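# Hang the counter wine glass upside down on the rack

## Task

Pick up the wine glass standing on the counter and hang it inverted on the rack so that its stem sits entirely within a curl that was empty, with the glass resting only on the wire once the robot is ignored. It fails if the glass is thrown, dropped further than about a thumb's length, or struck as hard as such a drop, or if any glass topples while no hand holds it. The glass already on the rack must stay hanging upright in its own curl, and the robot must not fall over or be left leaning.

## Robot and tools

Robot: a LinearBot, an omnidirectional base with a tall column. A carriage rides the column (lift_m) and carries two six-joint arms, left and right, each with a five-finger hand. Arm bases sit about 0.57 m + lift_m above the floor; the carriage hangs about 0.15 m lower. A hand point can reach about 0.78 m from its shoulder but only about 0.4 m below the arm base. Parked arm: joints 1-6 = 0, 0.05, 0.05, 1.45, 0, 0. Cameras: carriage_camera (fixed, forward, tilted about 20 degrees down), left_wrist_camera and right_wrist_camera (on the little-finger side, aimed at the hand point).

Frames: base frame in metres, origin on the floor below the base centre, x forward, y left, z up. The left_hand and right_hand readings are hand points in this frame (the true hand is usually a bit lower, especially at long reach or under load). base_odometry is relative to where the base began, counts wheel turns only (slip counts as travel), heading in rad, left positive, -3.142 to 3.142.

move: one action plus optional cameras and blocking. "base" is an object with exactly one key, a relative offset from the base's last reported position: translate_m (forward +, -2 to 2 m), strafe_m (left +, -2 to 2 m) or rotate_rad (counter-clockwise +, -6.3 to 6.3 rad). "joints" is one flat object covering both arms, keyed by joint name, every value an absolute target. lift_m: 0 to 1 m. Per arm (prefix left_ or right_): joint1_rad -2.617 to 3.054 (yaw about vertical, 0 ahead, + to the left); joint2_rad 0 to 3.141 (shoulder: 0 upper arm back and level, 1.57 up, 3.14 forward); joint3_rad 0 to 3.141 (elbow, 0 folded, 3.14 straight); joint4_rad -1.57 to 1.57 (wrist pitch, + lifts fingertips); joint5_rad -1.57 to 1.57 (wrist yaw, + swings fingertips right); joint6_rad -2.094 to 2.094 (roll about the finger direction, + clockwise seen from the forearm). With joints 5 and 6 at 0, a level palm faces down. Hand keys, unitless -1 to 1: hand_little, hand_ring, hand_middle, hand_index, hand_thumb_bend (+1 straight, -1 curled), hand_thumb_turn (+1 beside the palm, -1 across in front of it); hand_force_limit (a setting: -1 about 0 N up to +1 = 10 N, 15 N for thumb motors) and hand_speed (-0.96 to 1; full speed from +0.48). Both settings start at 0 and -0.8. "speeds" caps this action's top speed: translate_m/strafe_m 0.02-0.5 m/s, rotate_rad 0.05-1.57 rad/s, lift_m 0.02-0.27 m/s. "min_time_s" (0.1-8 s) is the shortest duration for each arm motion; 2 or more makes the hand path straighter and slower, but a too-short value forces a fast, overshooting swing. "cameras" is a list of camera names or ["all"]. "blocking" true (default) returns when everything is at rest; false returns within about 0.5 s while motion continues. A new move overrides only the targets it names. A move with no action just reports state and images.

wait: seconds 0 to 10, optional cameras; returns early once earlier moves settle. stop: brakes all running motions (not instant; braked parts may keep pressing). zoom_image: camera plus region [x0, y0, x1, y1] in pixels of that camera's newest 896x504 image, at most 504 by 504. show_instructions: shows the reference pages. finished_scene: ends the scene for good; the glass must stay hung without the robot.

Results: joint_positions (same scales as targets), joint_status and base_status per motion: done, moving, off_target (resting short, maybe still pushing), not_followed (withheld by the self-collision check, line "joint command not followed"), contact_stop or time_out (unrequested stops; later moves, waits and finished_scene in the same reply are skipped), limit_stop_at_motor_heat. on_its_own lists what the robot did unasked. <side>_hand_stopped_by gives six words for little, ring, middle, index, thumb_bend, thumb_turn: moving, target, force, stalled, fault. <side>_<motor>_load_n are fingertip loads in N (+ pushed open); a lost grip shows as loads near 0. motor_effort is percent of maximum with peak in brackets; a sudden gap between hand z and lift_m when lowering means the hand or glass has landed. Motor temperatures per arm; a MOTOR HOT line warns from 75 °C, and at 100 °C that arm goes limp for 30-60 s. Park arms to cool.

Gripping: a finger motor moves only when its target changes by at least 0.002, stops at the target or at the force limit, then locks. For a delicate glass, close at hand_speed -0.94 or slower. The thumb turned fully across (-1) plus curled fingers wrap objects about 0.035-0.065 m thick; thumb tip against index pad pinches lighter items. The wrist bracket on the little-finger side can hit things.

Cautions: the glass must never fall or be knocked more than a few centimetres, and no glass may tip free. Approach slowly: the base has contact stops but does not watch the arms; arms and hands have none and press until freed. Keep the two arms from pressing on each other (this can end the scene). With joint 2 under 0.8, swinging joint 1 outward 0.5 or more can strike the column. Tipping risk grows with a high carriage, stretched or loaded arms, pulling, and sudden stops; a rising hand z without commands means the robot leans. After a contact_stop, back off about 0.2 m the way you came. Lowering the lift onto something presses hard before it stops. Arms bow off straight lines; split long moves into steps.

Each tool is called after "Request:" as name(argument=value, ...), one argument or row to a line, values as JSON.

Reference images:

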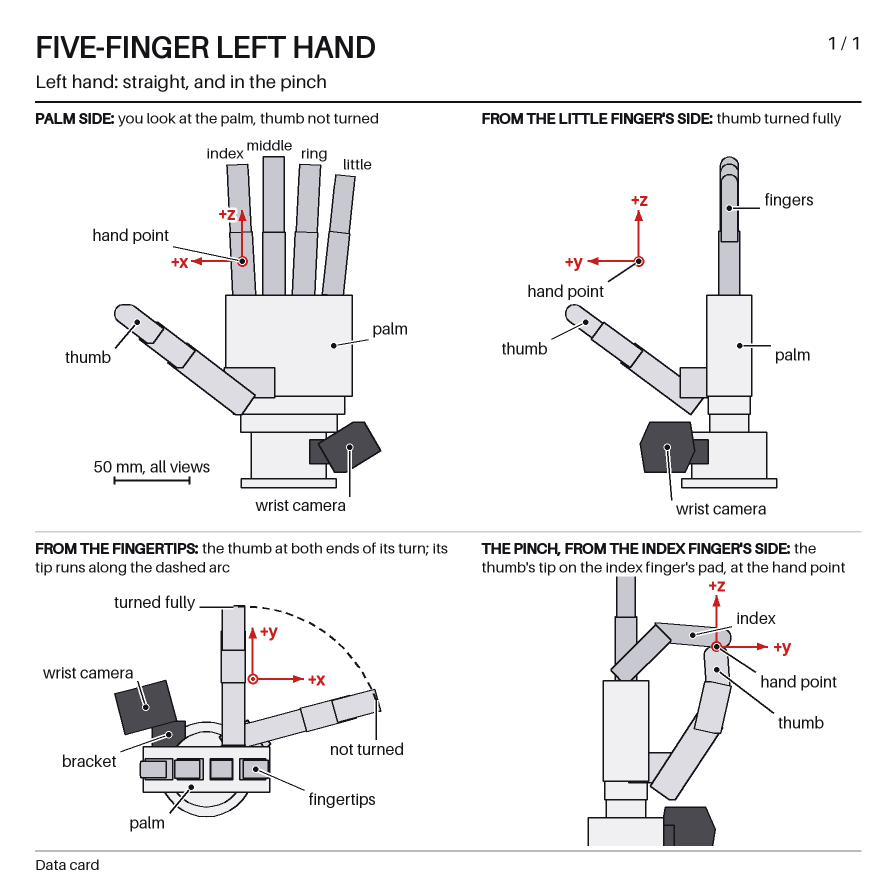

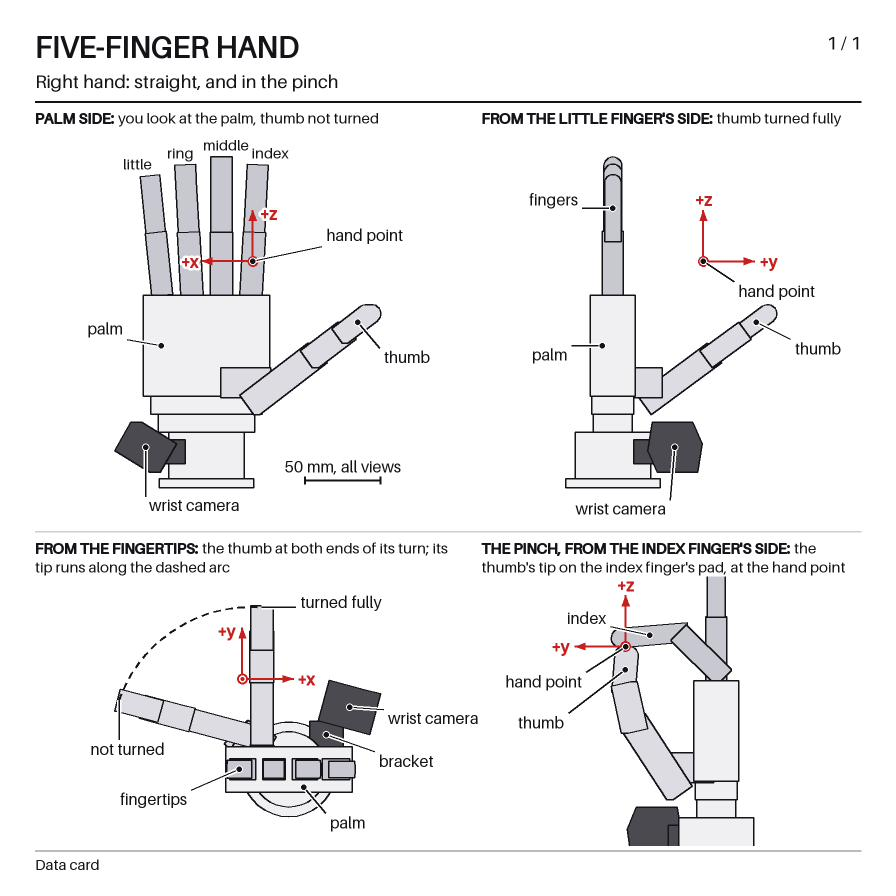

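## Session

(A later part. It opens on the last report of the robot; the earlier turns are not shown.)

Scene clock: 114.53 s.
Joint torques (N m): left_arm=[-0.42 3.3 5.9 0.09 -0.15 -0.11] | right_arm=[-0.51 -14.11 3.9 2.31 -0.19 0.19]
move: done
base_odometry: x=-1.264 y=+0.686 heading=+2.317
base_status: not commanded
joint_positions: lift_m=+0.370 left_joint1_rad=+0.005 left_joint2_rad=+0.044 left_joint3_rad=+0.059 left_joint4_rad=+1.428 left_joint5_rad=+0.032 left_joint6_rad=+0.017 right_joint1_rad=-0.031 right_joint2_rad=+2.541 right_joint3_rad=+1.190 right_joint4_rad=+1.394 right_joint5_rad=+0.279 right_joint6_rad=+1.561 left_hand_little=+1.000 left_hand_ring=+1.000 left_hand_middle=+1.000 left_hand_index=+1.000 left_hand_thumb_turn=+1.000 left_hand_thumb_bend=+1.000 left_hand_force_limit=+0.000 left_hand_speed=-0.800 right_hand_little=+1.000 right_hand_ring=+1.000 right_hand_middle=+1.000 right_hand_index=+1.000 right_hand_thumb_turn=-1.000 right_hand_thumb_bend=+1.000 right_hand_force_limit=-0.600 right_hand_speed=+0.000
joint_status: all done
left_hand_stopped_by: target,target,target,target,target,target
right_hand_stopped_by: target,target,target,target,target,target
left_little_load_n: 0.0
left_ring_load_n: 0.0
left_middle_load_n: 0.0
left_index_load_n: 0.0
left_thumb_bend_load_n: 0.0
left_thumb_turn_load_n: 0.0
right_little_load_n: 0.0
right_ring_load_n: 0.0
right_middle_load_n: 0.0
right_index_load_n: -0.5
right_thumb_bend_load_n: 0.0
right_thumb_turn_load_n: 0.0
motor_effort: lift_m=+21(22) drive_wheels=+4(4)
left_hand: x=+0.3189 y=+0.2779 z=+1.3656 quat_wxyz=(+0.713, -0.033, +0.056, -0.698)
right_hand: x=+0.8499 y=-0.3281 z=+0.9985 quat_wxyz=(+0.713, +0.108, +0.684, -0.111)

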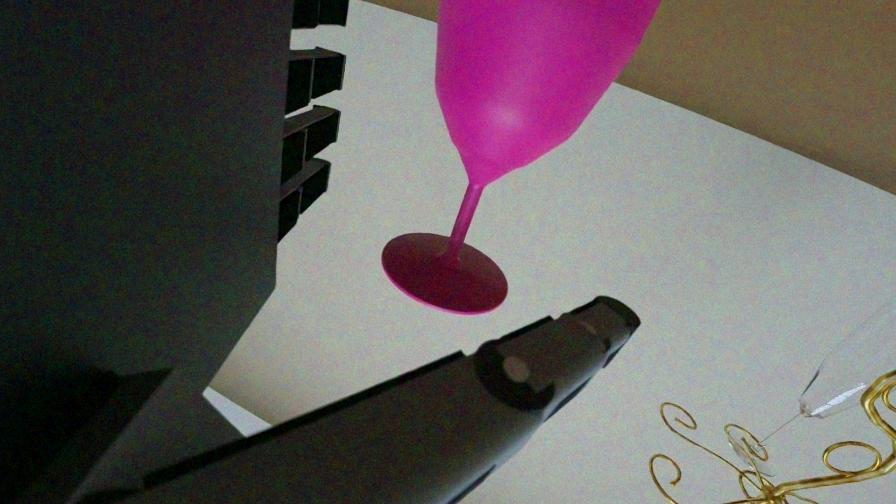

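Request:
move(
  base={"translate_m": 0.038},
  joints={"lift_m": 0.364},
  speeds={"lift_m": 0.05, "translate_m": 0.05},
  cameras=["right_wrist_camera", "carriage_camera"],
)

Request:
zoom_image(
  camera="carriage_camera",
  region=[460, 230, 620, 390],
)

Scene clock: 116.10 s.
Joint torques (N m): left_arm=[-0.44 3.18 5.78 0.08 -0.14 -0.09] | right_arm=[-0.53 -13.98 3.92 2.22 -0.18 0.19]
move: done
base_odometry: x=-1.290 y=+0.713 heading=+2.318
base_status: done
joint_positions: lift_m=+0.364 left_joint1_rad=+0.005 left_joint2_rad=+0.044 left_joint3_rad=+0.059 left_joint4_rad=+1.431 left_joint5_rad=+0.032 left_joint6_rad=+0.017 right_joint1_rad=-0.031 right_joint2_rad=+2.541 right_joint3_rad=+1.190 right_joint4_rad=+1.403 right_joint5_rad=+0.278 right_joint6_rad=+1.561 left_hand_little=+1.000 left_hand_ring=+1.000 left_hand_middle=+1.000 left_hand_index=+1.000 left_hand_thumb_turn=+1.000 left_hand_thumb_bend=+1.000 left_hand_force_limit=+0.000 left_hand_speed=-0.800 right_hand_little=+1.000 right_hand_ring=+1.000 right_hand_middle=+1.000 right_hand_index=+1.000 right_hand_thumb_turn=-1.000 right_hand_thumb_bend=+1.000 right_hand_force_limit=-0.600 right_hand_speed=+0.000
joint_status: all done
left_hand_stopped_by: target,target,target,target,target,target
right_hand_stopped_by: target,target,target,target,target,target
left_little_load_n: 0.0
left_ring_load_n: 0.0
left_middle_load_n: 0.0
left_index_load_n: 0.0
left_thumb_bend_load_n: 0.0
left_thumb_turn_load_n: 0.0
right_little_load_n: 0.0
right_ring_load_n: 0.0
right_middle_load_n: 0.0
right_index_load_n: 0.0
right_thumb_bend_load_n: 0.0
right_thumb_turn_load_n: 0.0
motor_effort: lift_m=+21(22) drive_wheels=-4(10)
left_hand: x=+0.3183 y=+0.2779 z=+1.3598 quat_wxyz=(+0.713, -0.033, +0.055, -0.698)
right_hand: x=+0.8496 y=-0.3279 z=+0.9948 quat_wxyz=(+0.716, +0.108, +0.681, -0.110)
pictures: carriage_camera, right_wrist_camera

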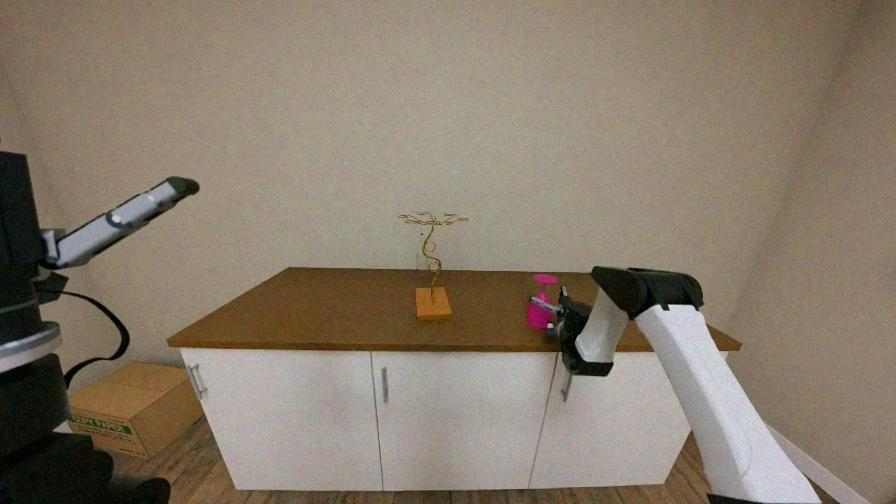

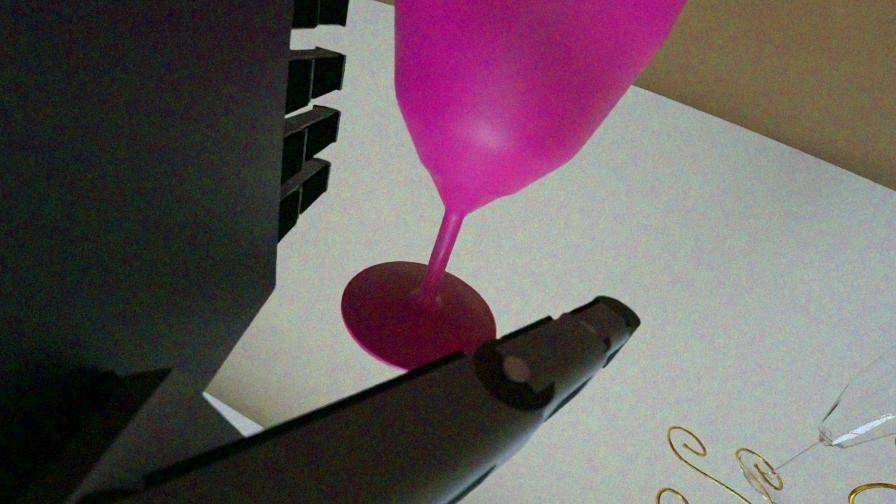

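Scaled by 3.150 from the camera's image (finer frame: 1280x720).

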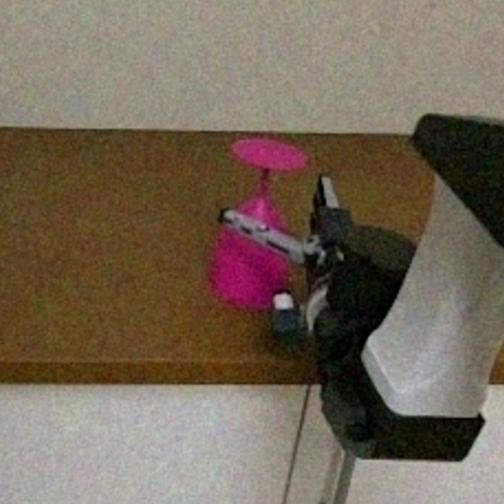

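Request:
move(
  joints={"right_joint1_rad": -0.046, "lift_m": 0.361},
  min_time_s=0.8,
  speeds={"lift_m": 0.05},
  cameras=["right_wrist_camera"],
)

Scene clock: 117.77 s.
Joint torques (N m): left_arm=[-0.44 3.3 5.81 0.13 -0.14 -0.08] | right_arm=[-0.53 -14.15 3.9 2.26 -0.17 0.19]
move: done
base_odometry: x=-1.290 y=+0.713 heading=+2.318
base_status: not commanded
joint_positions: lift_m=+0.361 left_joint1_rad=+0.005 left_joint2_rad=+0.044 left_joint3_rad=+0.059 left_joint4_rad=+1.429 left_joint5_rad=+0.032 left_joint6_rad=+0.017 right_joint1_rad=-0.041 right_joint2_rad=+2.541 right_joint3_rad=+1.190 right_joint4_rad=+1.404 right_joint5_rad=+0.278 right_joint6_rad=+1.561 left_hand_little=+1.000 left_hand_ring=+1.000 left_hand_middle=+1.000 left_hand_index=+1.000 left_hand_thumb_turn=+1.000 left_hand_thumb_bend=+1.000 left_hand_force_limit=+0.000 left_hand_speed=-0.800 right_hand_little=+1.000 right_hand_ring=+1.000 right_hand_middle=+1.000 right_hand_index=+1.000 right_hand_thumb_turn=-1.000 right_hand_thumb_bend=+1.000 right_hand_force_limit=-0.600 right_hand_speed=+0.000
joint_status: all done
left_hand_stopped_by: target,target,target,target,target,target
right_hand_stopped_by: target,target,target,target,target,target
left_little_load_n: 0.0
left_ring_load_n: 0.0
left_middle_load_n: 0.0
left_index_load_n: 0.0
left_thumb_bend_load_n: 0.0
left_thumb_turn_load_n: 0.0
right_little_load_n: 0.0
right_ring_load_n: 0.0
right_middle_load_n: 0.0
right_index_load_n: 0.0
right_thumb_bend_load_n: 0.0
right_thumb_turn_load_n: 0.0
motor_effort: lift_m=+21(21) drive_wheels=-2(5)
left_hand: x=+0.3188 y=+0.2779 z=+1.3567 quat_wxyz=(+0.713, -0.033, +0.056, -0.698)
right_hand: x=+0.8493 y=-0.3342 z=+0.9918 quat_wxyz=(+0.716, +0.111, +0.680, -0.113)

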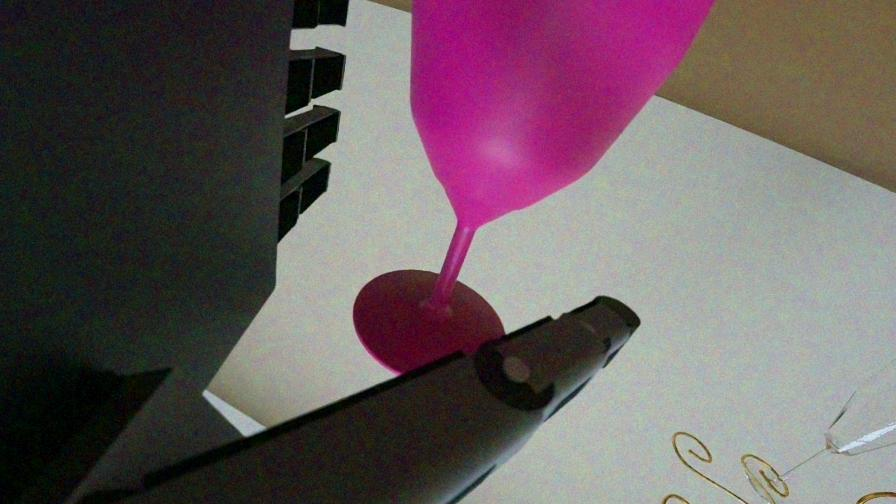

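Request:
move(
  joints={"right_hand_speed": -0.8, "right_hand_index": 0.0, "right_hand_thumb_bend": 0.25},
  cameras=["right_wrist_camera"],
)

Scene clock: 121.50 s.
Joint torques (N m): left_arm=[-0.43 3.37 5.68 0.08 -0.15 -0.08] | right_arm=[-0.53 -14.13 3.9 2.23 -0.17 0.19]
move: done
base_odometry: x=-1.290 y=+0.713 heading=+2.318
base_status: not commanded
joint_positions: lift_m=+0.361 left_joint1_rad=+0.005 left_joint2_rad=+0.044 left_joint3_rad=+0.059 left_joint4_rad=+1.429 left_joint5_rad=+0.032 left_joint6_rad=+0.017 right_joint1_rad=-0.041 right_joint2_rad=+2.541 right_joint3_rad=+1.190 right_joint4_rad=+1.404 right_joint5_rad=+0.278 right_joint6_rad=+1.561 left_hand_little=+1.000 left_hand_ring=+1.000 left_hand_middle=+1.000 left_hand_index=+1.000 left_hand_thumb_turn=+1.000 left_hand_thumb_bend=+1.000 left_hand_force_limit=+0.000 left_hand_speed=-0.800 right_hand_little=+1.000 right_hand_ring=+1.000 right_hand_middle=+1.000 right_hand_index=+0.000 right_hand_thumb_turn=-1.000 right_hand_thumb_bend=+0.250 right_hand_force_limit=-0.600 right_hand_speed=-0.800
joint_status: all done
left_hand_stopped_by: target,target,target,target,target,target
right_hand_stopped_by: target,target,target,target,target,target
left_little_load_n: 0.0
left_ring_load_n: 0.0
left_middle_load_n: 0.0
left_index_load_n: 0.0
left_thumb_bend_load_n: 0.0
left_thumb_turn_load_n: 0.0
right_little_load_n: 0.0
right_ring_load_n: 0.0
right_middle_load_n: 0.0
right_index_load_n: 0.0
right_thumb_bend_load_n: 0.0
right_thumb_turn_load_n: 0.0
motor_effort: lift_m=+21(21) drive_wheels=-2(5)
left_hand: x=+0.3188 y=+0.2779 z=+1.3567 quat_wxyz=(+0.713, -0.033, +0.056, -0.698)
right_hand: x=+0.8493 y=-0.3342 z=+0.9918 quat_wxyz=(+0.716, +0.111, +0.680, -0.113)

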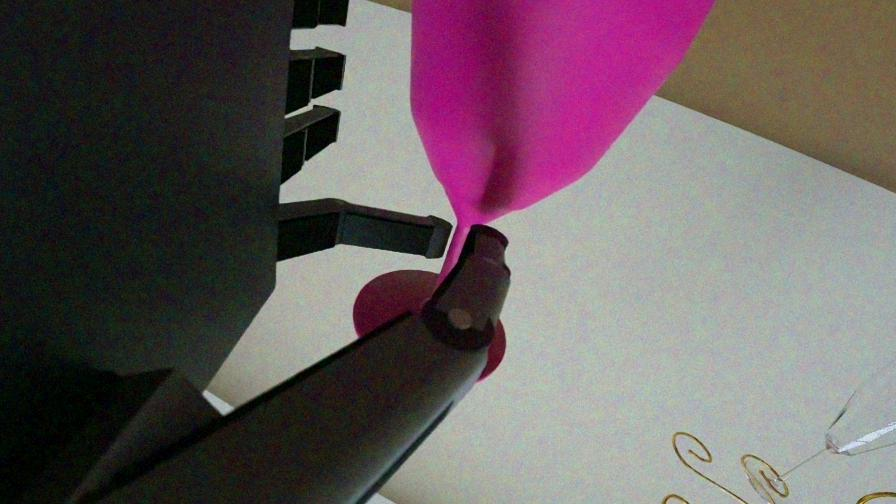

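Request:
move(
  joints={"right_hand_index": 0.5, "right_hand_thumb_bend": 0.5},
  cameras=[],
)

Request:
move(
  joints={"right_joint1_rad": -0.034},
  min_time_s=0.8,
  cameras=["right_wrist_camera"],
)

Scene clock: 123.50 s.
Joint torques (N m): left_arm=[-0.49 3.29 5.76 0.08 -0.13 -0.11] | right_arm=[-0.51 -14.12 3.9 2.23 -0.17 0.19]
move: done
base_odometry: x=-1.290 y=+0.713 heading=+2.318
base_status: not commanded
joint_positions: lift_m=+0.361 left_joint1_rad=+0.005 left_joint2_rad=+0.044 left_joint3_rad=+0.059 left_joint4_rad=+1.429 left_joint5_rad=+0.032 left_joint6_rad=+0.017 right_joint1_rad=-0.041 right_joint2_rad=+2.541 right_joint3_rad=+1.190 right_joint4_rad=+1.404 right_joint5_rad=+0.278 right_joint6_rad=+1.561 left_hand_little=+1.000 left_hand_ring=+1.000 left_hand_middle=+1.000 left_hand_index=+1.000 left_hand_thumb_turn=+1.000 left_hand_thumb_bend=+1.000 left_hand_force_limit=+0.000 left_hand_speed=-0.800 right_hand_little=+1.000 right_hand_ring=+1.000 right_hand_middle=+1.000 right_hand_index=+0.500 right_hand_thumb_turn=-1.000 right_hand_thumb_bend=+0.500 right_hand_force_limit=-0.600 right_hand_speed=-0.800
joint_status: all done
left_hand_stopped_by: target,target,target,target,target,target
right_hand_stopped_by: target,target,target,target,target,target
left_little_load_n: 0.0
left_ring_load_n: 0.0
left_middle_load_n: 0.0
left_index_load_n: 0.0
left_thumb_bend_load_n: 0.0
left_thumb_turn_load_n: -0.5
right_little_load_n: 0.0
right_ring_load_n: 0.0
right_middle_load_n: 0.0
right_index_load_n: 0.0
right_thumb_bend_load_n: 0.0
right_thumb_turn_load_n: 0.0
motor_effort: lift_m=+21(21) drive_wheels=+0(4)
left_hand: x=+0.3188 y=+0.2779 z=+1.3567 quat_wxyz=(+0.713, -0.033, +0.056, -0.698)
right_hand: x=+0.8493 y=-0.3342 z=+0.9918 quat_wxyz=(+0.716, +0.111, +0.680, -0.113)

Scene clock: 124.60 s.
Joint torques (N m): left_arm=[-0.44 3.25 5.71 0.11 -0.14 -0.11] | right_arm=[0.13 -14.13 3.92 2.23 -0.17 0.19]
move: done
base_odometry: x=-1.290 y=+0.713 heading=+2.318
base_status: not commanded
joint_positions: lift_m=+0.361 left_joint1_rad=+0.005 left_joint2_rad=+0.044 left_joint3_rad=+0.059 left_joint4_rad=+1.429 left_joint5_rad=+0.032 left_joint6_rad=+0.017 right_joint1_rad=-0.038 right_joint2_rad=+2.541 right_joint3_rad=+1.190 right_joint4_rad=+1.404 right_joint5_rad=+0.278 right_joint6_rad=+1.561 left_hand_little=+1.000 left_hand_ring=+1.000 left_hand_middle=+1.000 left_hand_index=+1.000 left_hand_thumb_turn=+1.000 left_hand_thumb_bend=+1.000 left_hand_force_limit=+0.000 left_hand_speed=-0.800 right_hand_little=+1.000 right_hand_ring=+1.000 right_hand_middle=+1.000 right_hand_index=+0.500 right_hand_thumb_turn=-1.000 right_hand_thumb_bend=+0.500 right_hand_force_limit=-0.600 right_hand_speed=-0.800
joint_status: all done
left_hand_stopped_by: target,target,target,target,target,target
right_hand_stopped_by: target,target,target,target,target,target
left_little_load_n: 0.0
left_ring_load_n: 0.0
left_middle_load_n: 0.0
left_index_load_n: 0.0
left_thumb_bend_load_n: 0.0
left_thumb_turn_load_n: 0.0
right_little_load_n: 0.0
right_ring_load_n: 0.0
right_middle_load_n: 0.0
right_index_load_n: 0.0
right_thumb_bend_load_n: 0.0
right_thumb_turn_load_n: 0.0
motor_effort: lift_m=+21(21) drive_wheels=-2(4)
left_hand: x=+0.3188 y=+0.2779 z=+1.3567 quat_wxyz=(+0.713, -0.033, +0.056, -0.698)
right_hand: x=+0.8494 y=-0.3321 z=+0.9918 quat_wxyz=(+0.716, +0.110, +0.680, -0.112)

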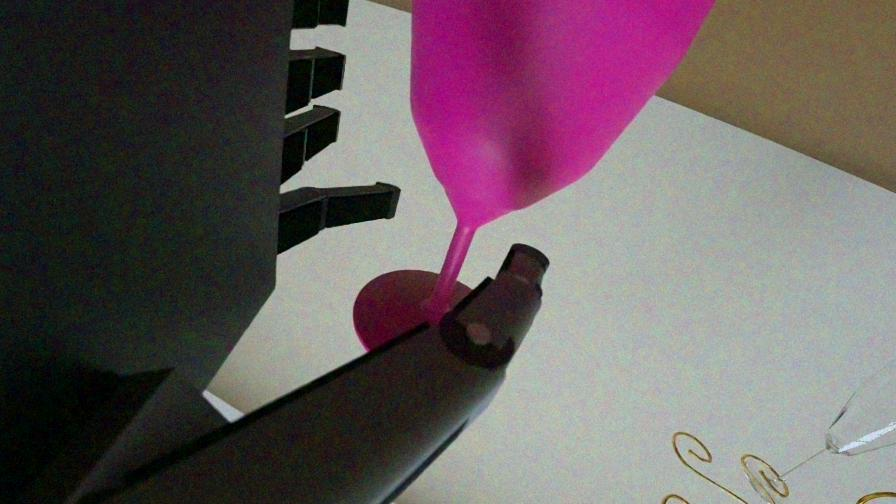

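Request:
move(
  joints={"right_joint1_rad": -0.022},
  min_time_s=0.8,
  cameras=["right_wrist_camera"],
)

Scene clock: 125.80 s.
Joint torques (N m): left_arm=[-0.46 3.36 5.7 0.09 -0.14 -0.1] | right_arm=[0.2 -14.13 3.9 2.22 -0.17 0.19]
Motor temperatures (°C): left_arm=[27 39 45 40 27 26] | right_arm=[26 51 40 48 26 28]
move: done
base_odometry: x=-1.290 y=+0.713 heading=+2.318
base_status: not commanded
joint_positions: lift_m=+0.361 left_joint1_rad=+0.005 left_joint2_rad=+0.044 left_joint3_rad=+0.059 left_joint4_rad=+1.429 left_joint5_rad=+0.032 left_joint6_rad=+0.017 right_joint1_rad=-0.027 right_joint2_rad=+2.541 right_joint3_rad=+1.190 right_joint4_rad=+1.404 right_joint5_rad=+0.278 right_joint6_rad=+1.561 left_hand_little=+1.000 left_hand_ring=+1.000 left_hand_middle=+1.000 left_hand_index=+1.000 left_hand_thumb_turn=+1.000 left_hand_thumb_bend=+1.000 left_hand_force_limit=+0.000 left_hand_speed=-0.800 right_hand_little=+1.000 right_hand_ring=+1.000 right_hand_middle=+1.000 right_hand_index=+0.500 right_hand_thumb_turn=-1.000 right_hand_thumb_bend=+0.500 right_hand_force_limit=-0.600 right_hand_speed=-0.800
joint_status: all done
left_hand_stopped_by: target,target,target,target,target,target
right_hand_stopped_by: target,target,target,target,target,target
left_little_load_n: 0.0
left_ring_load_n: 0.0
left_middle_load_n: 0.0
left_index_load_n: 0.0
left_thumb_bend_load_n: -0.5
left_thumb_turn_load_n: 0.0
right_little_load_n: 0.0
right_ring_load_n: 0.0
right_middle_load_n: 0.0
right_index_load_n: 0.0
right_thumb_bend_load_n: 0.0
right_thumb_turn_load_n: -0.5
motor_effort: lift_m=+21(21) drive_wheels=-2(5)
left_hand: x=+0.3188 y=+0.2779 z=+1.3567 quat_wxyz=(+0.713, -0.033, +0.056, -0.698)
right_hand: x=+0.8496 y=-0.3252 z=+0.9918 quat_wxyz=(+0.717, +0.106, +0.681, -0.108)

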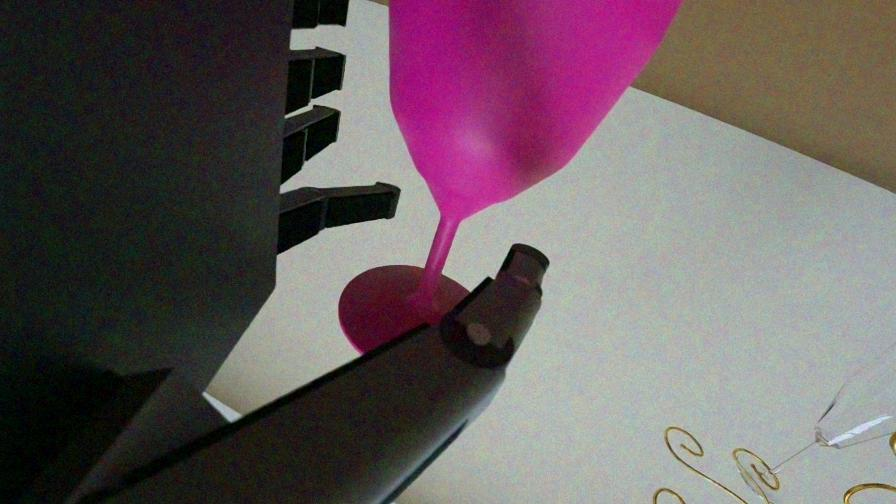

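Request:
move(
  joints={"right_hand_index": 0.0, "right_hand_thumb_bend": 0.25},
  cameras=["right_wrist_camera"],
)

Request:
zoom_image(
  camera="right_wrist_camera",
  region=[350, 150, 550, 350],
)

Scene clock: 127.37 s.
Joint torques (N m): left_arm=[-0.47 3.23 5.71 0.1 -0.14 -0.11] | right_arm=[0.2 -14.12 3.92 2.23 -0.17 0.19]
move: done
base_odometry: x=-1.290 y=+0.713 heading=+2.318
base_status: not commanded
joint_positions: lift_m=+0.361 left_joint1_rad=+0.005 left_joint2_rad=+0.044 left_joint3_rad=+0.059 left_joint4_rad=+1.429 left_joint5_rad=+0.032 left_joint6_rad=+0.017 right_joint1_rad=-0.027 right_joint2_rad=+2.541 right_joint3_rad=+1.190 right_joint4_rad=+1.404 right_joint5_rad=+0.278 right_joint6_rad=+1.561 left_hand_little=+1.000 left_hand_ring=+1.000 left_hand_middle=+1.000 left_hand_index=+1.000 left_hand_thumb_turn=+1.000 left_hand_thumb_bend=+1.000 left_hand_force_limit=+0.000 left_hand_speed=-0.800 right_hand_little=+1.000 right_hand_ring=+1.000 right_hand_middle=+1.000 right_hand_index=+0.000 right_hand_thumb_turn=-1.000 right_hand_thumb_bend=+0.250 right_hand_force_limit=-0.600 right_hand_speed=-0.800
joint_status: all done
left_hand_stopped_by: target,target,target,target,target,target
right_hand_stopped_by: target,target,target,target,target,target
left_little_load_n: 0.0
left_ring_load_n: 0.0
left_middle_load_n: 0.0
left_index_load_n: 0.0
left_thumb_bend_load_n: 0.0
left_thumb_turn_load_n: 0.0
right_little_load_n: 0.0
right_ring_load_n: 0.0
right_middle_load_n: 0.0
right_index_load_n: 0.0
right_thumb_bend_load_n: 0.0
right_thumb_turn_load_n: 0.0
motor_effort: lift_m=+21(21) drive_wheels=-2(4)
left_hand: x=+0.3188 y=+0.2779 z=+1.3567 quat_wxyz=(+0.713, -0.033, +0.056, -0.698)
right_hand: x=+0.8496 y=-0.3252 z=+0.9918 quat_wxyz=(+0.717, +0.106, +0.681, -0.108)

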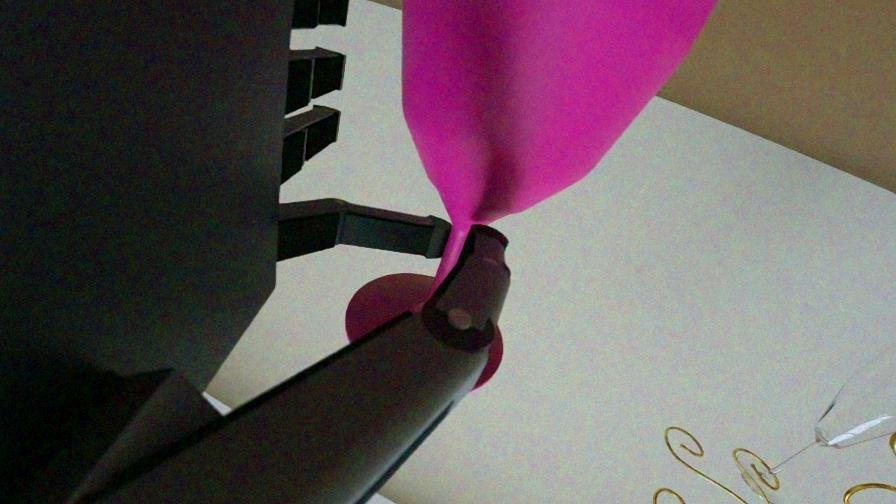

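Scaled by 2.520 from the camera's image (finer frame: 1280x720).

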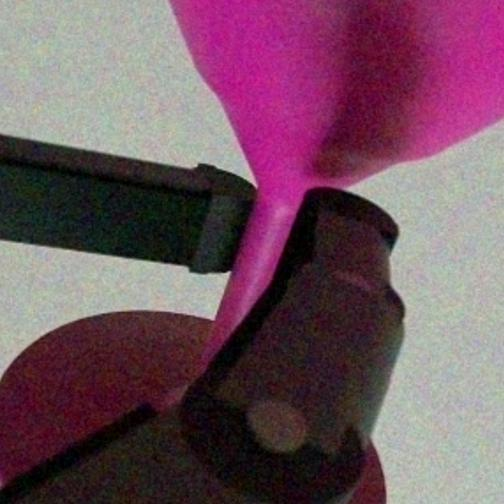

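Request:
move(
  joints={"right_hand_index": 0.6, "right_hand_thumb_bend": 0.6},
  cameras=[],
)

Request:
move(
  base={"translate_m": 0.018},
  speeds={"translate_m": 0.03},
  cameras=["right_wrist_camera"],
)

Scene clock: 129.37 s.
Joint torques (N m): left_arm=[-0.46 3.26 5.75 0.08 -0.15 -0.1] | right_arm=[0.2 -14.12 3.9 2.22 -0.17 0.18]
move: done
base_odometry: x=-1.290 y=+0.713 heading=+2.318
base_status: not commanded
joint_positions: lift_m=+0.361 left_joint1_rad=+0.005 left_joint2_rad=+0.044 left_joint3_rad=+0.059 left_joint4_rad=+1.429 left_joint5_rad=+0.032 left_joint6_rad=+0.017 right_joint1_rad=-0.027 right_joint2_rad=+2.541 right_joint3_rad=+1.190 right_joint4_rad=+1.404 right_joint5_rad=+0.278 right_joint6_rad=+1.561 left_hand_little=+1.000 left_hand_ring=+1.000 left_hand_middle=+1.000 left_hand_index=+1.000 left_hand_thumb_turn=+1.000 left_hand_thumb_bend=+1.000 left_hand_force_limit=+0.000 left_hand_speed=-0.800 right_hand_little=+1.000 right_hand_ring=+1.000 right_hand_middle=+1.000 right_hand_index=+0.600 right_hand_thumb_turn=-1.000 right_hand_thumb_bend=+0.600 right_hand_force_limit=-0.600 right_hand_speed=-0.800
joint_status: all done
left_hand_stopped_by: target,target,target,target,target,target
right_hand_stopped_by: target,target,target,target,target,target
left_little_load_n: 0.0
left_ring_load_n: 0.0
left_middle_load_n: 0.0
left_index_load_n: 0.0
left_thumb_bend_load_n: 0.0
left_thumb_turn_load_n: 0.0
right_little_load_n: 0.0
right_ring_load_n: 0.0
right_middle_load_n: 0.0
right_index_load_n: 0.0
right_thumb_bend_load_n: 0.0
right_thumb_turn_load_n: -0.5
motor_effort: lift_m=+21(21) drive_wheels=-1(4)
left_hand: x=+0.3188 y=+0.2779 z=+1.3567 quat_wxyz=(+0.713, -0.033, +0.056, -0.698)
right_hand: x=+0.8496 y=-0.3252 z=+0.9918 quat_wxyz=(+0.717, +0.106, +0.681, -0.108)

Scene clock: 130.47 s.
Joint torques (N m): left_arm=[-0.49 3.45 5.72 0.16 -0.14 -0.08] | right_arm=[0.18 -14.11 3.92 2.24 -0.12 0.18]
move: done
base_odometry: x=-1.302 y=+0.726 heading=+2.318
base_status: done
joint_positions: lift_m=+0.361 left_joint1_rad=+0.005 left_joint2_rad=+0.044 left_joint3_rad=+0.059 left_joint4_rad=+1.428 left_joint5_rad=+0.032 left_joint6_rad=+0.017 right_joint1_rad=-0.026 right_joint2_rad=+2.541 right_joint3_rad=+1.190 right_joint4_rad=+1.405 right_joint5_rad=+0.277 right_joint6_rad=+1.561 left_hand_little=+1.000 left_hand_ring=+1.000 left_hand_middle=+1.000 left_hand_index=+1.000 left_hand_thumb_turn=+1.000 left_hand_thumb_bend=+1.000 left_hand_force_limit=+0.000 left_hand_speed=-0.800 right_hand_little=+1.000 right_hand_ring=+1.000 right_hand_middle=+1.000 right_hand_index=+0.600 right_hand_thumb_turn=-1.000 right_hand_thumb_bend=+0.600 right_hand_force_limit=-0.600 right_hand_speed=-0.800
joint_status: not commanded
left_hand_stopped_by: target,target,target,target,target,target
right_hand_stopped_by: target,target,target,target,target,target
left_little_load_n: 0.0
left_ring_load_n: 0.0
left_middle_load_n: 0.0
left_index_load_n: 0.0
left_thumb_bend_load_n: 0.5
left_thumb_turn_load_n: 0.0
right_little_load_n: 0.0
right_ring_load_n: 0.0
right_middle_load_n: 0.0
right_index_load_n: 0.0
right_thumb_bend_load_n: 0.0
right_thumb_turn_load_n: 0.0
motor_effort: lift_m=+21(21) drive_wheels=+4(10)
left_hand: x=+0.3190 y=+0.2779 z=+1.3566 quat_wxyz=(+0.713, -0.034, +0.056, -0.698)
right_hand: x=+0.8495 y=-0.3246 z=+0.9921 quat_wxyz=(+0.717, +0.106, +0.680, -0.108)

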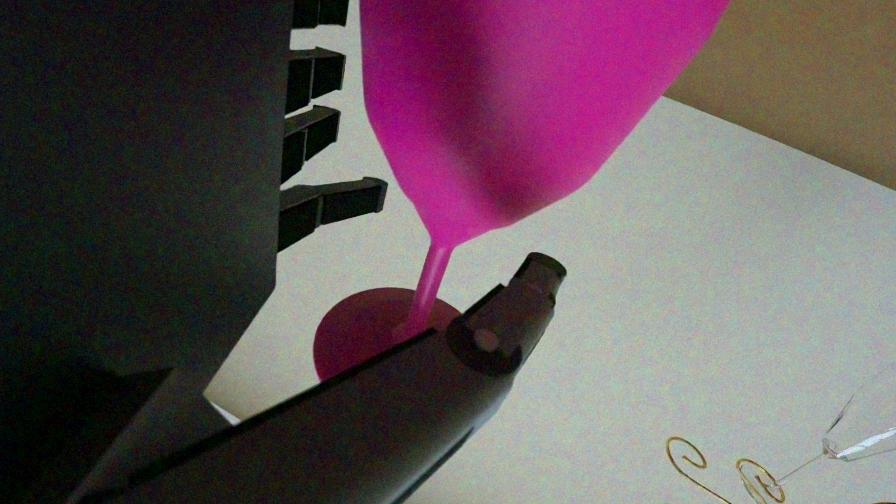

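Request:
move(
  joints={"lift_m": 0.368},
  speeds={"lift_m": 0.03},
  cameras=["right_wrist_camera"],
)

Request:
move(
  joints={"right_hand_index": 0.1, "right_hand_thumb_bend": 0.3},
  cameras=["right_wrist_camera"],
)

Request:
zoom_image(
  camera="right_wrist_camera",
  region=[350, 150, 550, 350],
)

Scene clock: 131.53 s.
Joint torques (N m): left_arm=[-0.49 3.4 5.74 0.12 -0.14 -0.09] | right_arm=[0.14 -14.09 3.82 2.18 -0.14 0.18]
move: done
base_odometry: x=-1.302 y=+0.726 heading=+2.318
base_status: not commanded
joint_positions: lift_m=+0.368 left_joint1_rad=+0.005 left_joint2_rad=+0.044 left_joint3_rad=+0.059 left_joint4_rad=+1.427 left_joint5_rad=+0.032 left_joint6_rad=+0.017 right_joint1_rad=-0.026 right_joint2_rad=+2.541 right_joint3_rad=+1.190 right_joint4_rad=+1.406 right_joint5_rad=+0.277 right_joint6_rad=+1.561 left_hand_little=+1.000 left_hand_ring=+1.000 left_hand_middle=+1.000 left_hand_index=+1.000 left_hand_thumb_turn=+1.000 left_hand_thumb_bend=+1.000 left_hand_force_limit=+0.000 left_hand_speed=-0.800 right_hand_little=+1.000 right_hand_ring=+1.000 right_hand_middle=+1.000 right_hand_index=+0.600 right_hand_thumb_turn=-1.000 right_hand_thumb_bend=+0.600 right_hand_force_limit=-0.600 right_hand_speed=-0.800
joint_status: all done
left_hand_stopped_by: target,target,target,target,target,target
right_hand_stopped_by: target,target,target,target,target,target
left_little_load_n: 0.5
left_ring_load_n: 0.0
left_middle_load_n: 0.0
left_index_load_n: -0.5
left_thumb_bend_load_n: 0.0
left_thumb_turn_load_n: 0.0
right_little_load_n: 0.0
right_ring_load_n: 0.0
right_middle_load_n: 0.0
right_index_load_n: 0.5
right_thumb_bend_load_n: 0.0
right_thumb_turn_load_n: 0.0
motor_effort: lift_m=+23(26) drive_wheels=+1(4)
left_hand: x=+0.3193 y=+0.2779 z=+1.3632 quat_wxyz=(+0.713, -0.034, +0.057, -0.698)
right_hand: x=+0.8494 y=-0.3246 z=+0.9992 quat_wxyz=(+0.718, +0.106, +0.680, -0.108)

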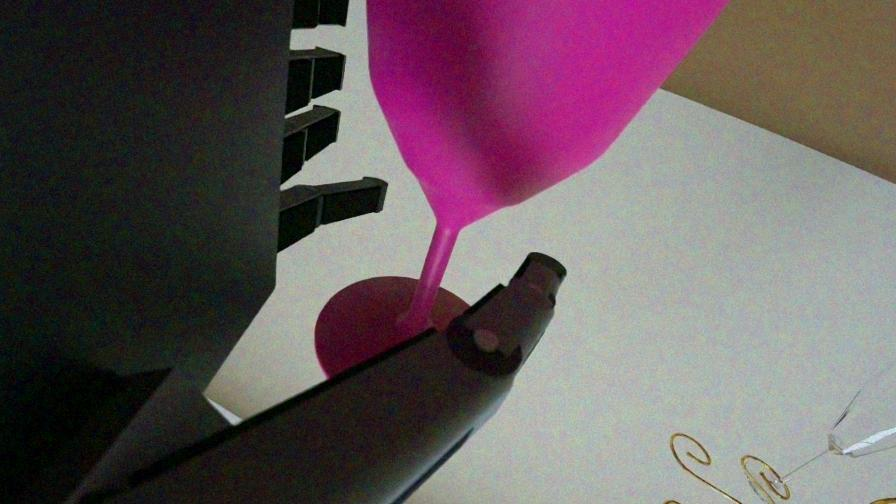

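Scene clock: 133.07 s.
Joint torques (N m): left_arm=[-0.49 3.28 5.76 0.15 -0.16 -0.1] | right_arm=[0.14 -14.02 3.96 2.2 -0.16 0.19]
move: done
base_odometry: x=-1.302 y=+0.726 heading=+2.318
base_status: not commanded
joint_positions: lift_m=+0.368 left_joint1_rad=+0.005 left_joint2_rad=+0.044 left_joint3_rad=+0.059 left_joint4_rad=+1.427 left_joint5_rad=+0.032 left_joint6_rad=+0.017 right_joint1_rad=-0.026 right_joint2_rad=+2.541 right_joint3_rad=+1.190 right_joint4_rad=+1.406 right_joint5_rad=+0.277 right_joint6_rad=+1.561 left_hand_little=+1.000 left_hand_ring=+1.000 left_hand_middle=+1.000 left_hand_index=+1.000 left_hand_thumb_turn=+1.000 left_hand_thumb_bend=+1.000 left_hand_force_limit=+0.000 left_hand_speed=-0.800 right_hand_little=+1.000 right_hand_ring=+1.000 right_hand_middle=+1.000 right_hand_index=+0.100 right_hand_thumb_turn=-1.000 right_hand_thumb_bend=+0.300 right_hand_force_limit=-0.600 right_hand_speed=-0.800
joint_status: all done
left_hand_stopped_by: target,target,target,target,target,target
right_hand_stopped_by: target,target,target,target,target,target
left_little_load_n: 0.0
left_ring_load_n: 0.5
left_middle_load_n: 0.0
left_index_load_n: 0.0
left_thumb_bend_load_n: 0.0
left_thumb_turn_load_n: -0.5
right_little_load_n: 0.0
right_ring_load_n: 0.0
right_middle_load_n: 0.0
right_index_load_n: 0.0
right_thumb_bend_load_n: 0.0
right_thumb_turn_load_n: 0.0
motor_effort: lift_m=+23(23) drive_wheels=+4(4)
left_hand: x=+0.3193 y=+0.2779 z=+1.3632 quat_wxyz=(+0.713, -0.034, +0.057, -0.698)
right_hand: x=+0.8494 y=-0.3246 z=+0.9992 quat_wxyz=(+0.718, +0.106, +0.680, -0.108)

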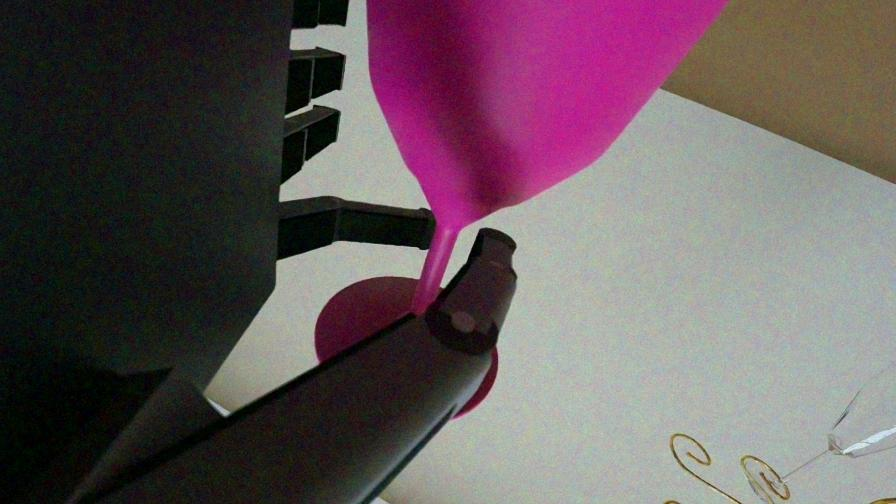

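Scaled by 2.520 from the camera's image (finer frame: 1280x720).

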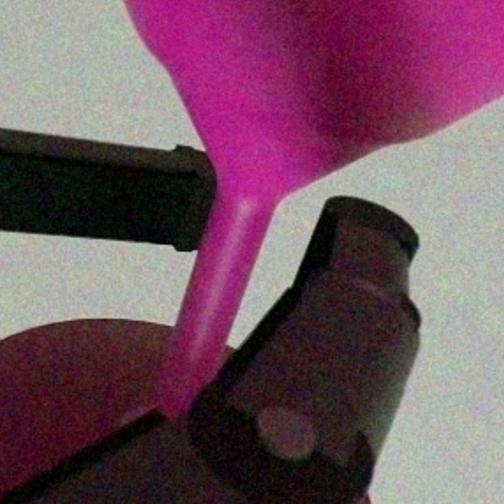

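Request:
move(
  joints={"lift_m": 0.374},
  speeds={"lift_m": 0.03},
  cameras=[],
)

Request:
move(
  joints={"right_hand_index": -0.05, "right_hand_thumb_bend": 0.15, "right_hand_speed": -0.94, "right_hand_force_limit": -0.6},
  cameras=["right_wrist_camera"],
)

Request:
zoom_image(
  camera="right_wrist_camera",
  region=[350, 150, 550, 350],
)

Scene clock: 134.03 s.
Joint torques (N m): left_arm=[-0.53 3.25 5.74 0.12 -0.14 -0.09] | right_arm=[0.14 -14.12 3.97 2.2 -0.18 0.19]
move: done
base_odometry: x=-1.302 y=+0.726 heading=+2.318
base_status: not commanded
joint_positions: lift_m=+0.374 left_joint1_rad=+0.005 left_joint2_rad=+0.044 left_joint3_rad=+0.059 left_joint4_rad=+1.426 left_joint5_rad=+0.032 left_joint6_rad=+0.017 right_joint1_rad=-0.026 right_joint2_rad=+2.541 right_joint3_rad=+1.190 right_joint4_rad=+1.407 right_joint5_rad=+0.277 right_joint6_rad=+1.561 left_hand_little=+1.000 left_hand_ring=+1.000 left_hand_middle=+1.000 left_hand_index=+1.000 left_hand_thumb_turn=+1.000 left_hand_thumb_bend=+1.000 left_hand_force_limit=+0.000 left_hand_speed=-0.800 right_hand_little=+1.000 right_hand_ring=+1.000 right_hand_middle=+1.000 right_hand_index=+0.100 right_hand_thumb_turn=-1.000 right_hand_thumb_bend=+0.300 right_hand_force_limit=-0.600 right_hand_speed=-0.800
joint_status: all done
left_hand_stopped_by: target,target,target,target,target,target
right_hand_stopped_by: target,target,target,target,target,target
left_little_load_n: 0.0
left_ring_load_n: 0.0
left_middle_load_n: 0.0
left_index_load_n: 0.0
left_thumb_bend_load_n: 0.0
left_thumb_turn_load_n: 0.0
right_little_load_n: 0.0
right_ring_load_n: 0.0
right_middle_load_n: 0.0
right_index_load_n: 0.0
right_thumb_bend_load_n: 0.0
right_thumb_turn_load_n: -0.5
motor_effort: lift_m=+23(26) drive_wheels=+3(4)
left_hand: x=+0.3194 y=+0.2779 z=+1.3691 quat_wxyz=(+0.713, -0.034, +0.057, -0.698)
right_hand: x=+0.8494 y=-0.3246 z=+1.0053 quat_wxyz=(+0.718, +0.106, +0.680, -0.108)

Scene clock: 136.23 s.
Joint torques (N m): left_arm=[-0.49 3.32 5.75 0.1 -0.14 -0.09] | right_arm=[0.14 -14.13 3.92 2.2 -0.16 0.19]
move: done
base_odometry: x=-1.302 y=+0.726 heading=+2.318
base_status: not commanded
joint_positions: lift_m=+0.374 left_joint1_rad=+0.005 left_joint2_rad=+0.044 left_joint3_rad=+0.059 left_joint4_rad=+1.426 left_joint5_rad=+0.032 left_joint6_rad=+0.017 right_joint1_rad=-0.026 right_joint2_rad=+2.541 right_joint3_rad=+1.190 right_joint4_rad=+1.407 right_joint5_rad=+0.277 right_joint6_rad=+1.561 left_hand_little=+1.000 left_hand_ring=+1.000 left_hand_middle=+1.000 left_hand_index=+1.000 left_hand_thumb_turn=+1.000 left_hand_thumb_bend=+1.000 left_hand_force_limit=+0.000 left_hand_speed=-0.800 right_hand_little=+1.000 right_hand_ring=+1.000 right_hand_middle=+1.000 right_hand_index=-0.050 right_hand_thumb_turn=-1.000 right_hand_thumb_bend=+0.150 right_hand_force_limit=-0.600 right_hand_speed=-0.940
joint_status: all done
left_hand_stopped_by: target,target,target,target,target,target
right_hand_stopped_by: target,target,target,target,target,target
left_little_load_n: 0.0
left_ring_load_n: 0.0
left_middle_load_n: 0.0
left_index_load_n: 0.0
left_thumb_bend_load_n: 0.0
left_thumb_turn_load_n: 0.0
right_little_load_n: 0.0
right_ring_load_n: 0.0
right_middle_load_n: 0.0
right_index_load_n: 0.5
right_thumb_bend_load_n: 0.0
right_thumb_turn_load_n: 0.0
motor_effort: lift_m=+23(23) drive_wheels=+1(6)
left_hand: x=+0.3194 y=+0.2779 z=+1.3691 quat_wxyz=(+0.713, -0.034, +0.057, -0.698)
right_hand: x=+0.8494 y=-0.3246 z=+1.0053 quat_wxyz=(+0.718, +0.106, +0.680, -0.108)

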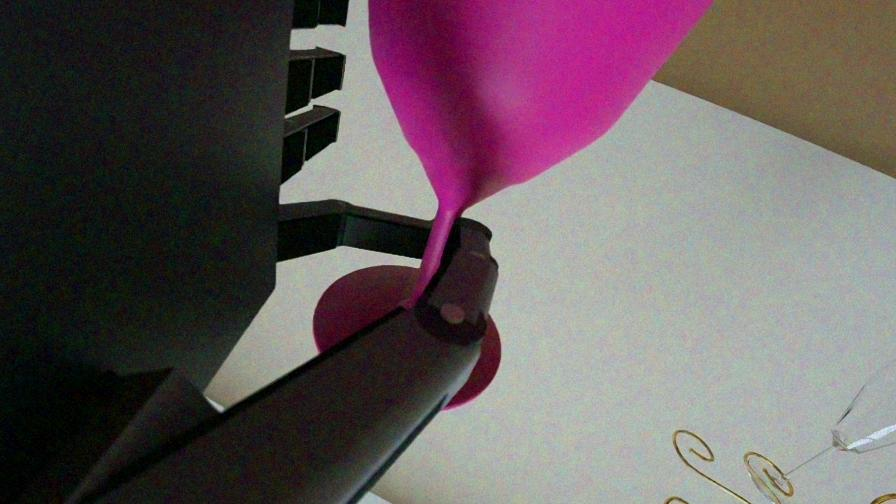

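Scaled by 2.520 from the camera's image (finer frame: 1280x720).

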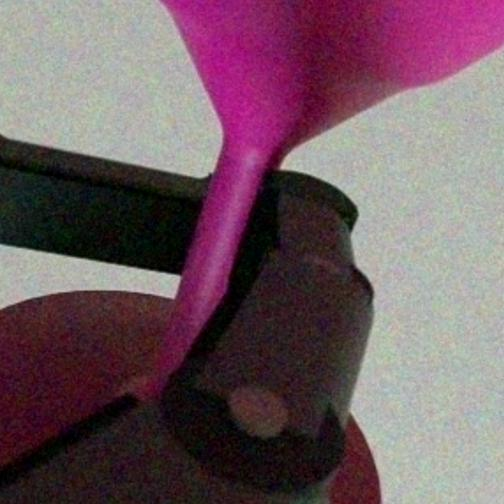

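Request:
move(
  joints={"right_hand_index": -0.5, "right_hand_thumb_bend": -0.4},
  cameras=["right_wrist_camera"],
)

Request:
zoom_image(
  camera="right_wrist_camera",
  region=[350, 150, 550, 350],
)

Scene clock: 142.00 s.
Joint torques (N m): left_arm=[-0.46 3.37 5.72 0.14 -0.15 -0.09] | right_arm=[0.14 -14.13 3.92 2.08 -0.16 0.18]
move: off_target
base_odometry: x=-1.302 y=+0.726 heading=+2.318
base_status: not commanded
joint_positions: lift_m=+0.374 left_joint1_rad=+0.005 left_joint2_rad=+0.044 left_joint3_rad=+0.059 left_joint4_rad=+1.426 left_joint5_rad=+0.032 left_joint6_rad=+0.017 right_joint1_rad=-0.026 right_joint2_rad=+2.541 right_joint3_rad=+1.190 right_joint4_rad=+1.418 right_joint5_rad=+0.277 right_joint6_rad=+1.562 left_hand_little=+1.000 left_hand_ring=+1.000 left_hand_middle=+1.000 left_hand_index=+1.000 left_hand_thumb_turn=+1.000 left_hand_thumb_bend=+1.000 left_hand_force_limit=+0.000 left_hand_speed=-0.800 right_hand_little=+1.000 right_hand_ring=+1.000 right_hand_middle=+1.000 right_hand_index=-0.151 right_hand_thumb_turn=-1.000 right_hand_thumb_bend=-0.302 right_hand_force_limit=-0.600 right_hand_speed=-0.940
joint_status: right_hand_index off_target (ended at -0.151, target -0.500); right_hand_thumb_bend off_target (ended at -0.302, target -0.400)
left_hand_stopped_by: target,target,target,target,target,target
right_hand_stopped_by: target,target,target,force,force,target
left_little_load_n: 0.0
left_ring_load_n: 0.0
left_middle_load_n: 0.0
left_index_load_n: 0.0
left_thumb_bend_load_n: 0.5
left_thumb_turn_load_n: 0.0
right_little_load_n: 0.0
right_ring_load_n: 0.0
right_middle_load_n: 0.0
right_index_load_n: 0.5
right_thumb_bend_load_n: 2.5
right_thumb_turn_load_n: 1.0
motor_effort: lift_m=+23(23) drive_wheels=+5(6)
left_hand: x=+0.3194 y=+0.2779 z=+1.3691 quat_wxyz=(+0.713, -0.034, +0.057, -0.698)
right_hand: x=+0.8489 y=-0.3245 z=+1.0085 quat_wxyz=(+0.722, +0.107, +0.676, -0.107)

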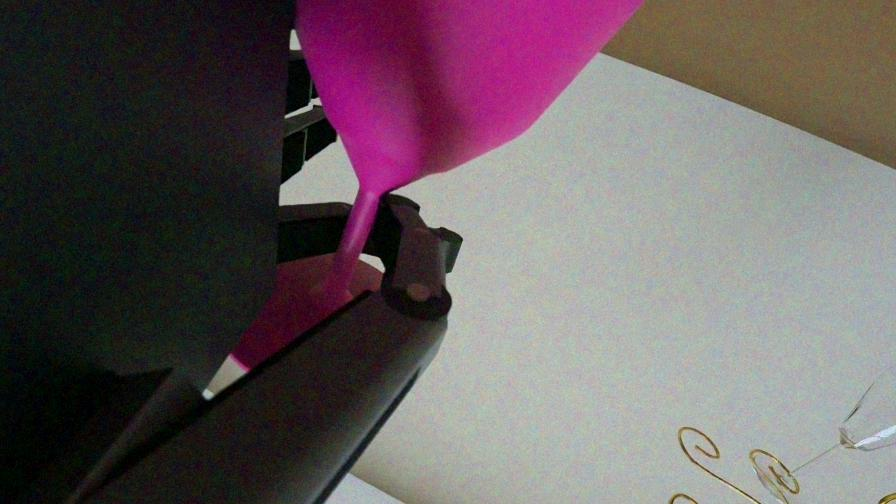

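Scaled by 2.520 from the camera's image (finer frame: 1280x720).

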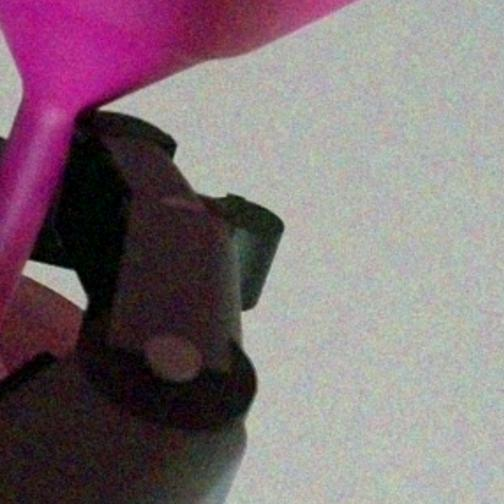

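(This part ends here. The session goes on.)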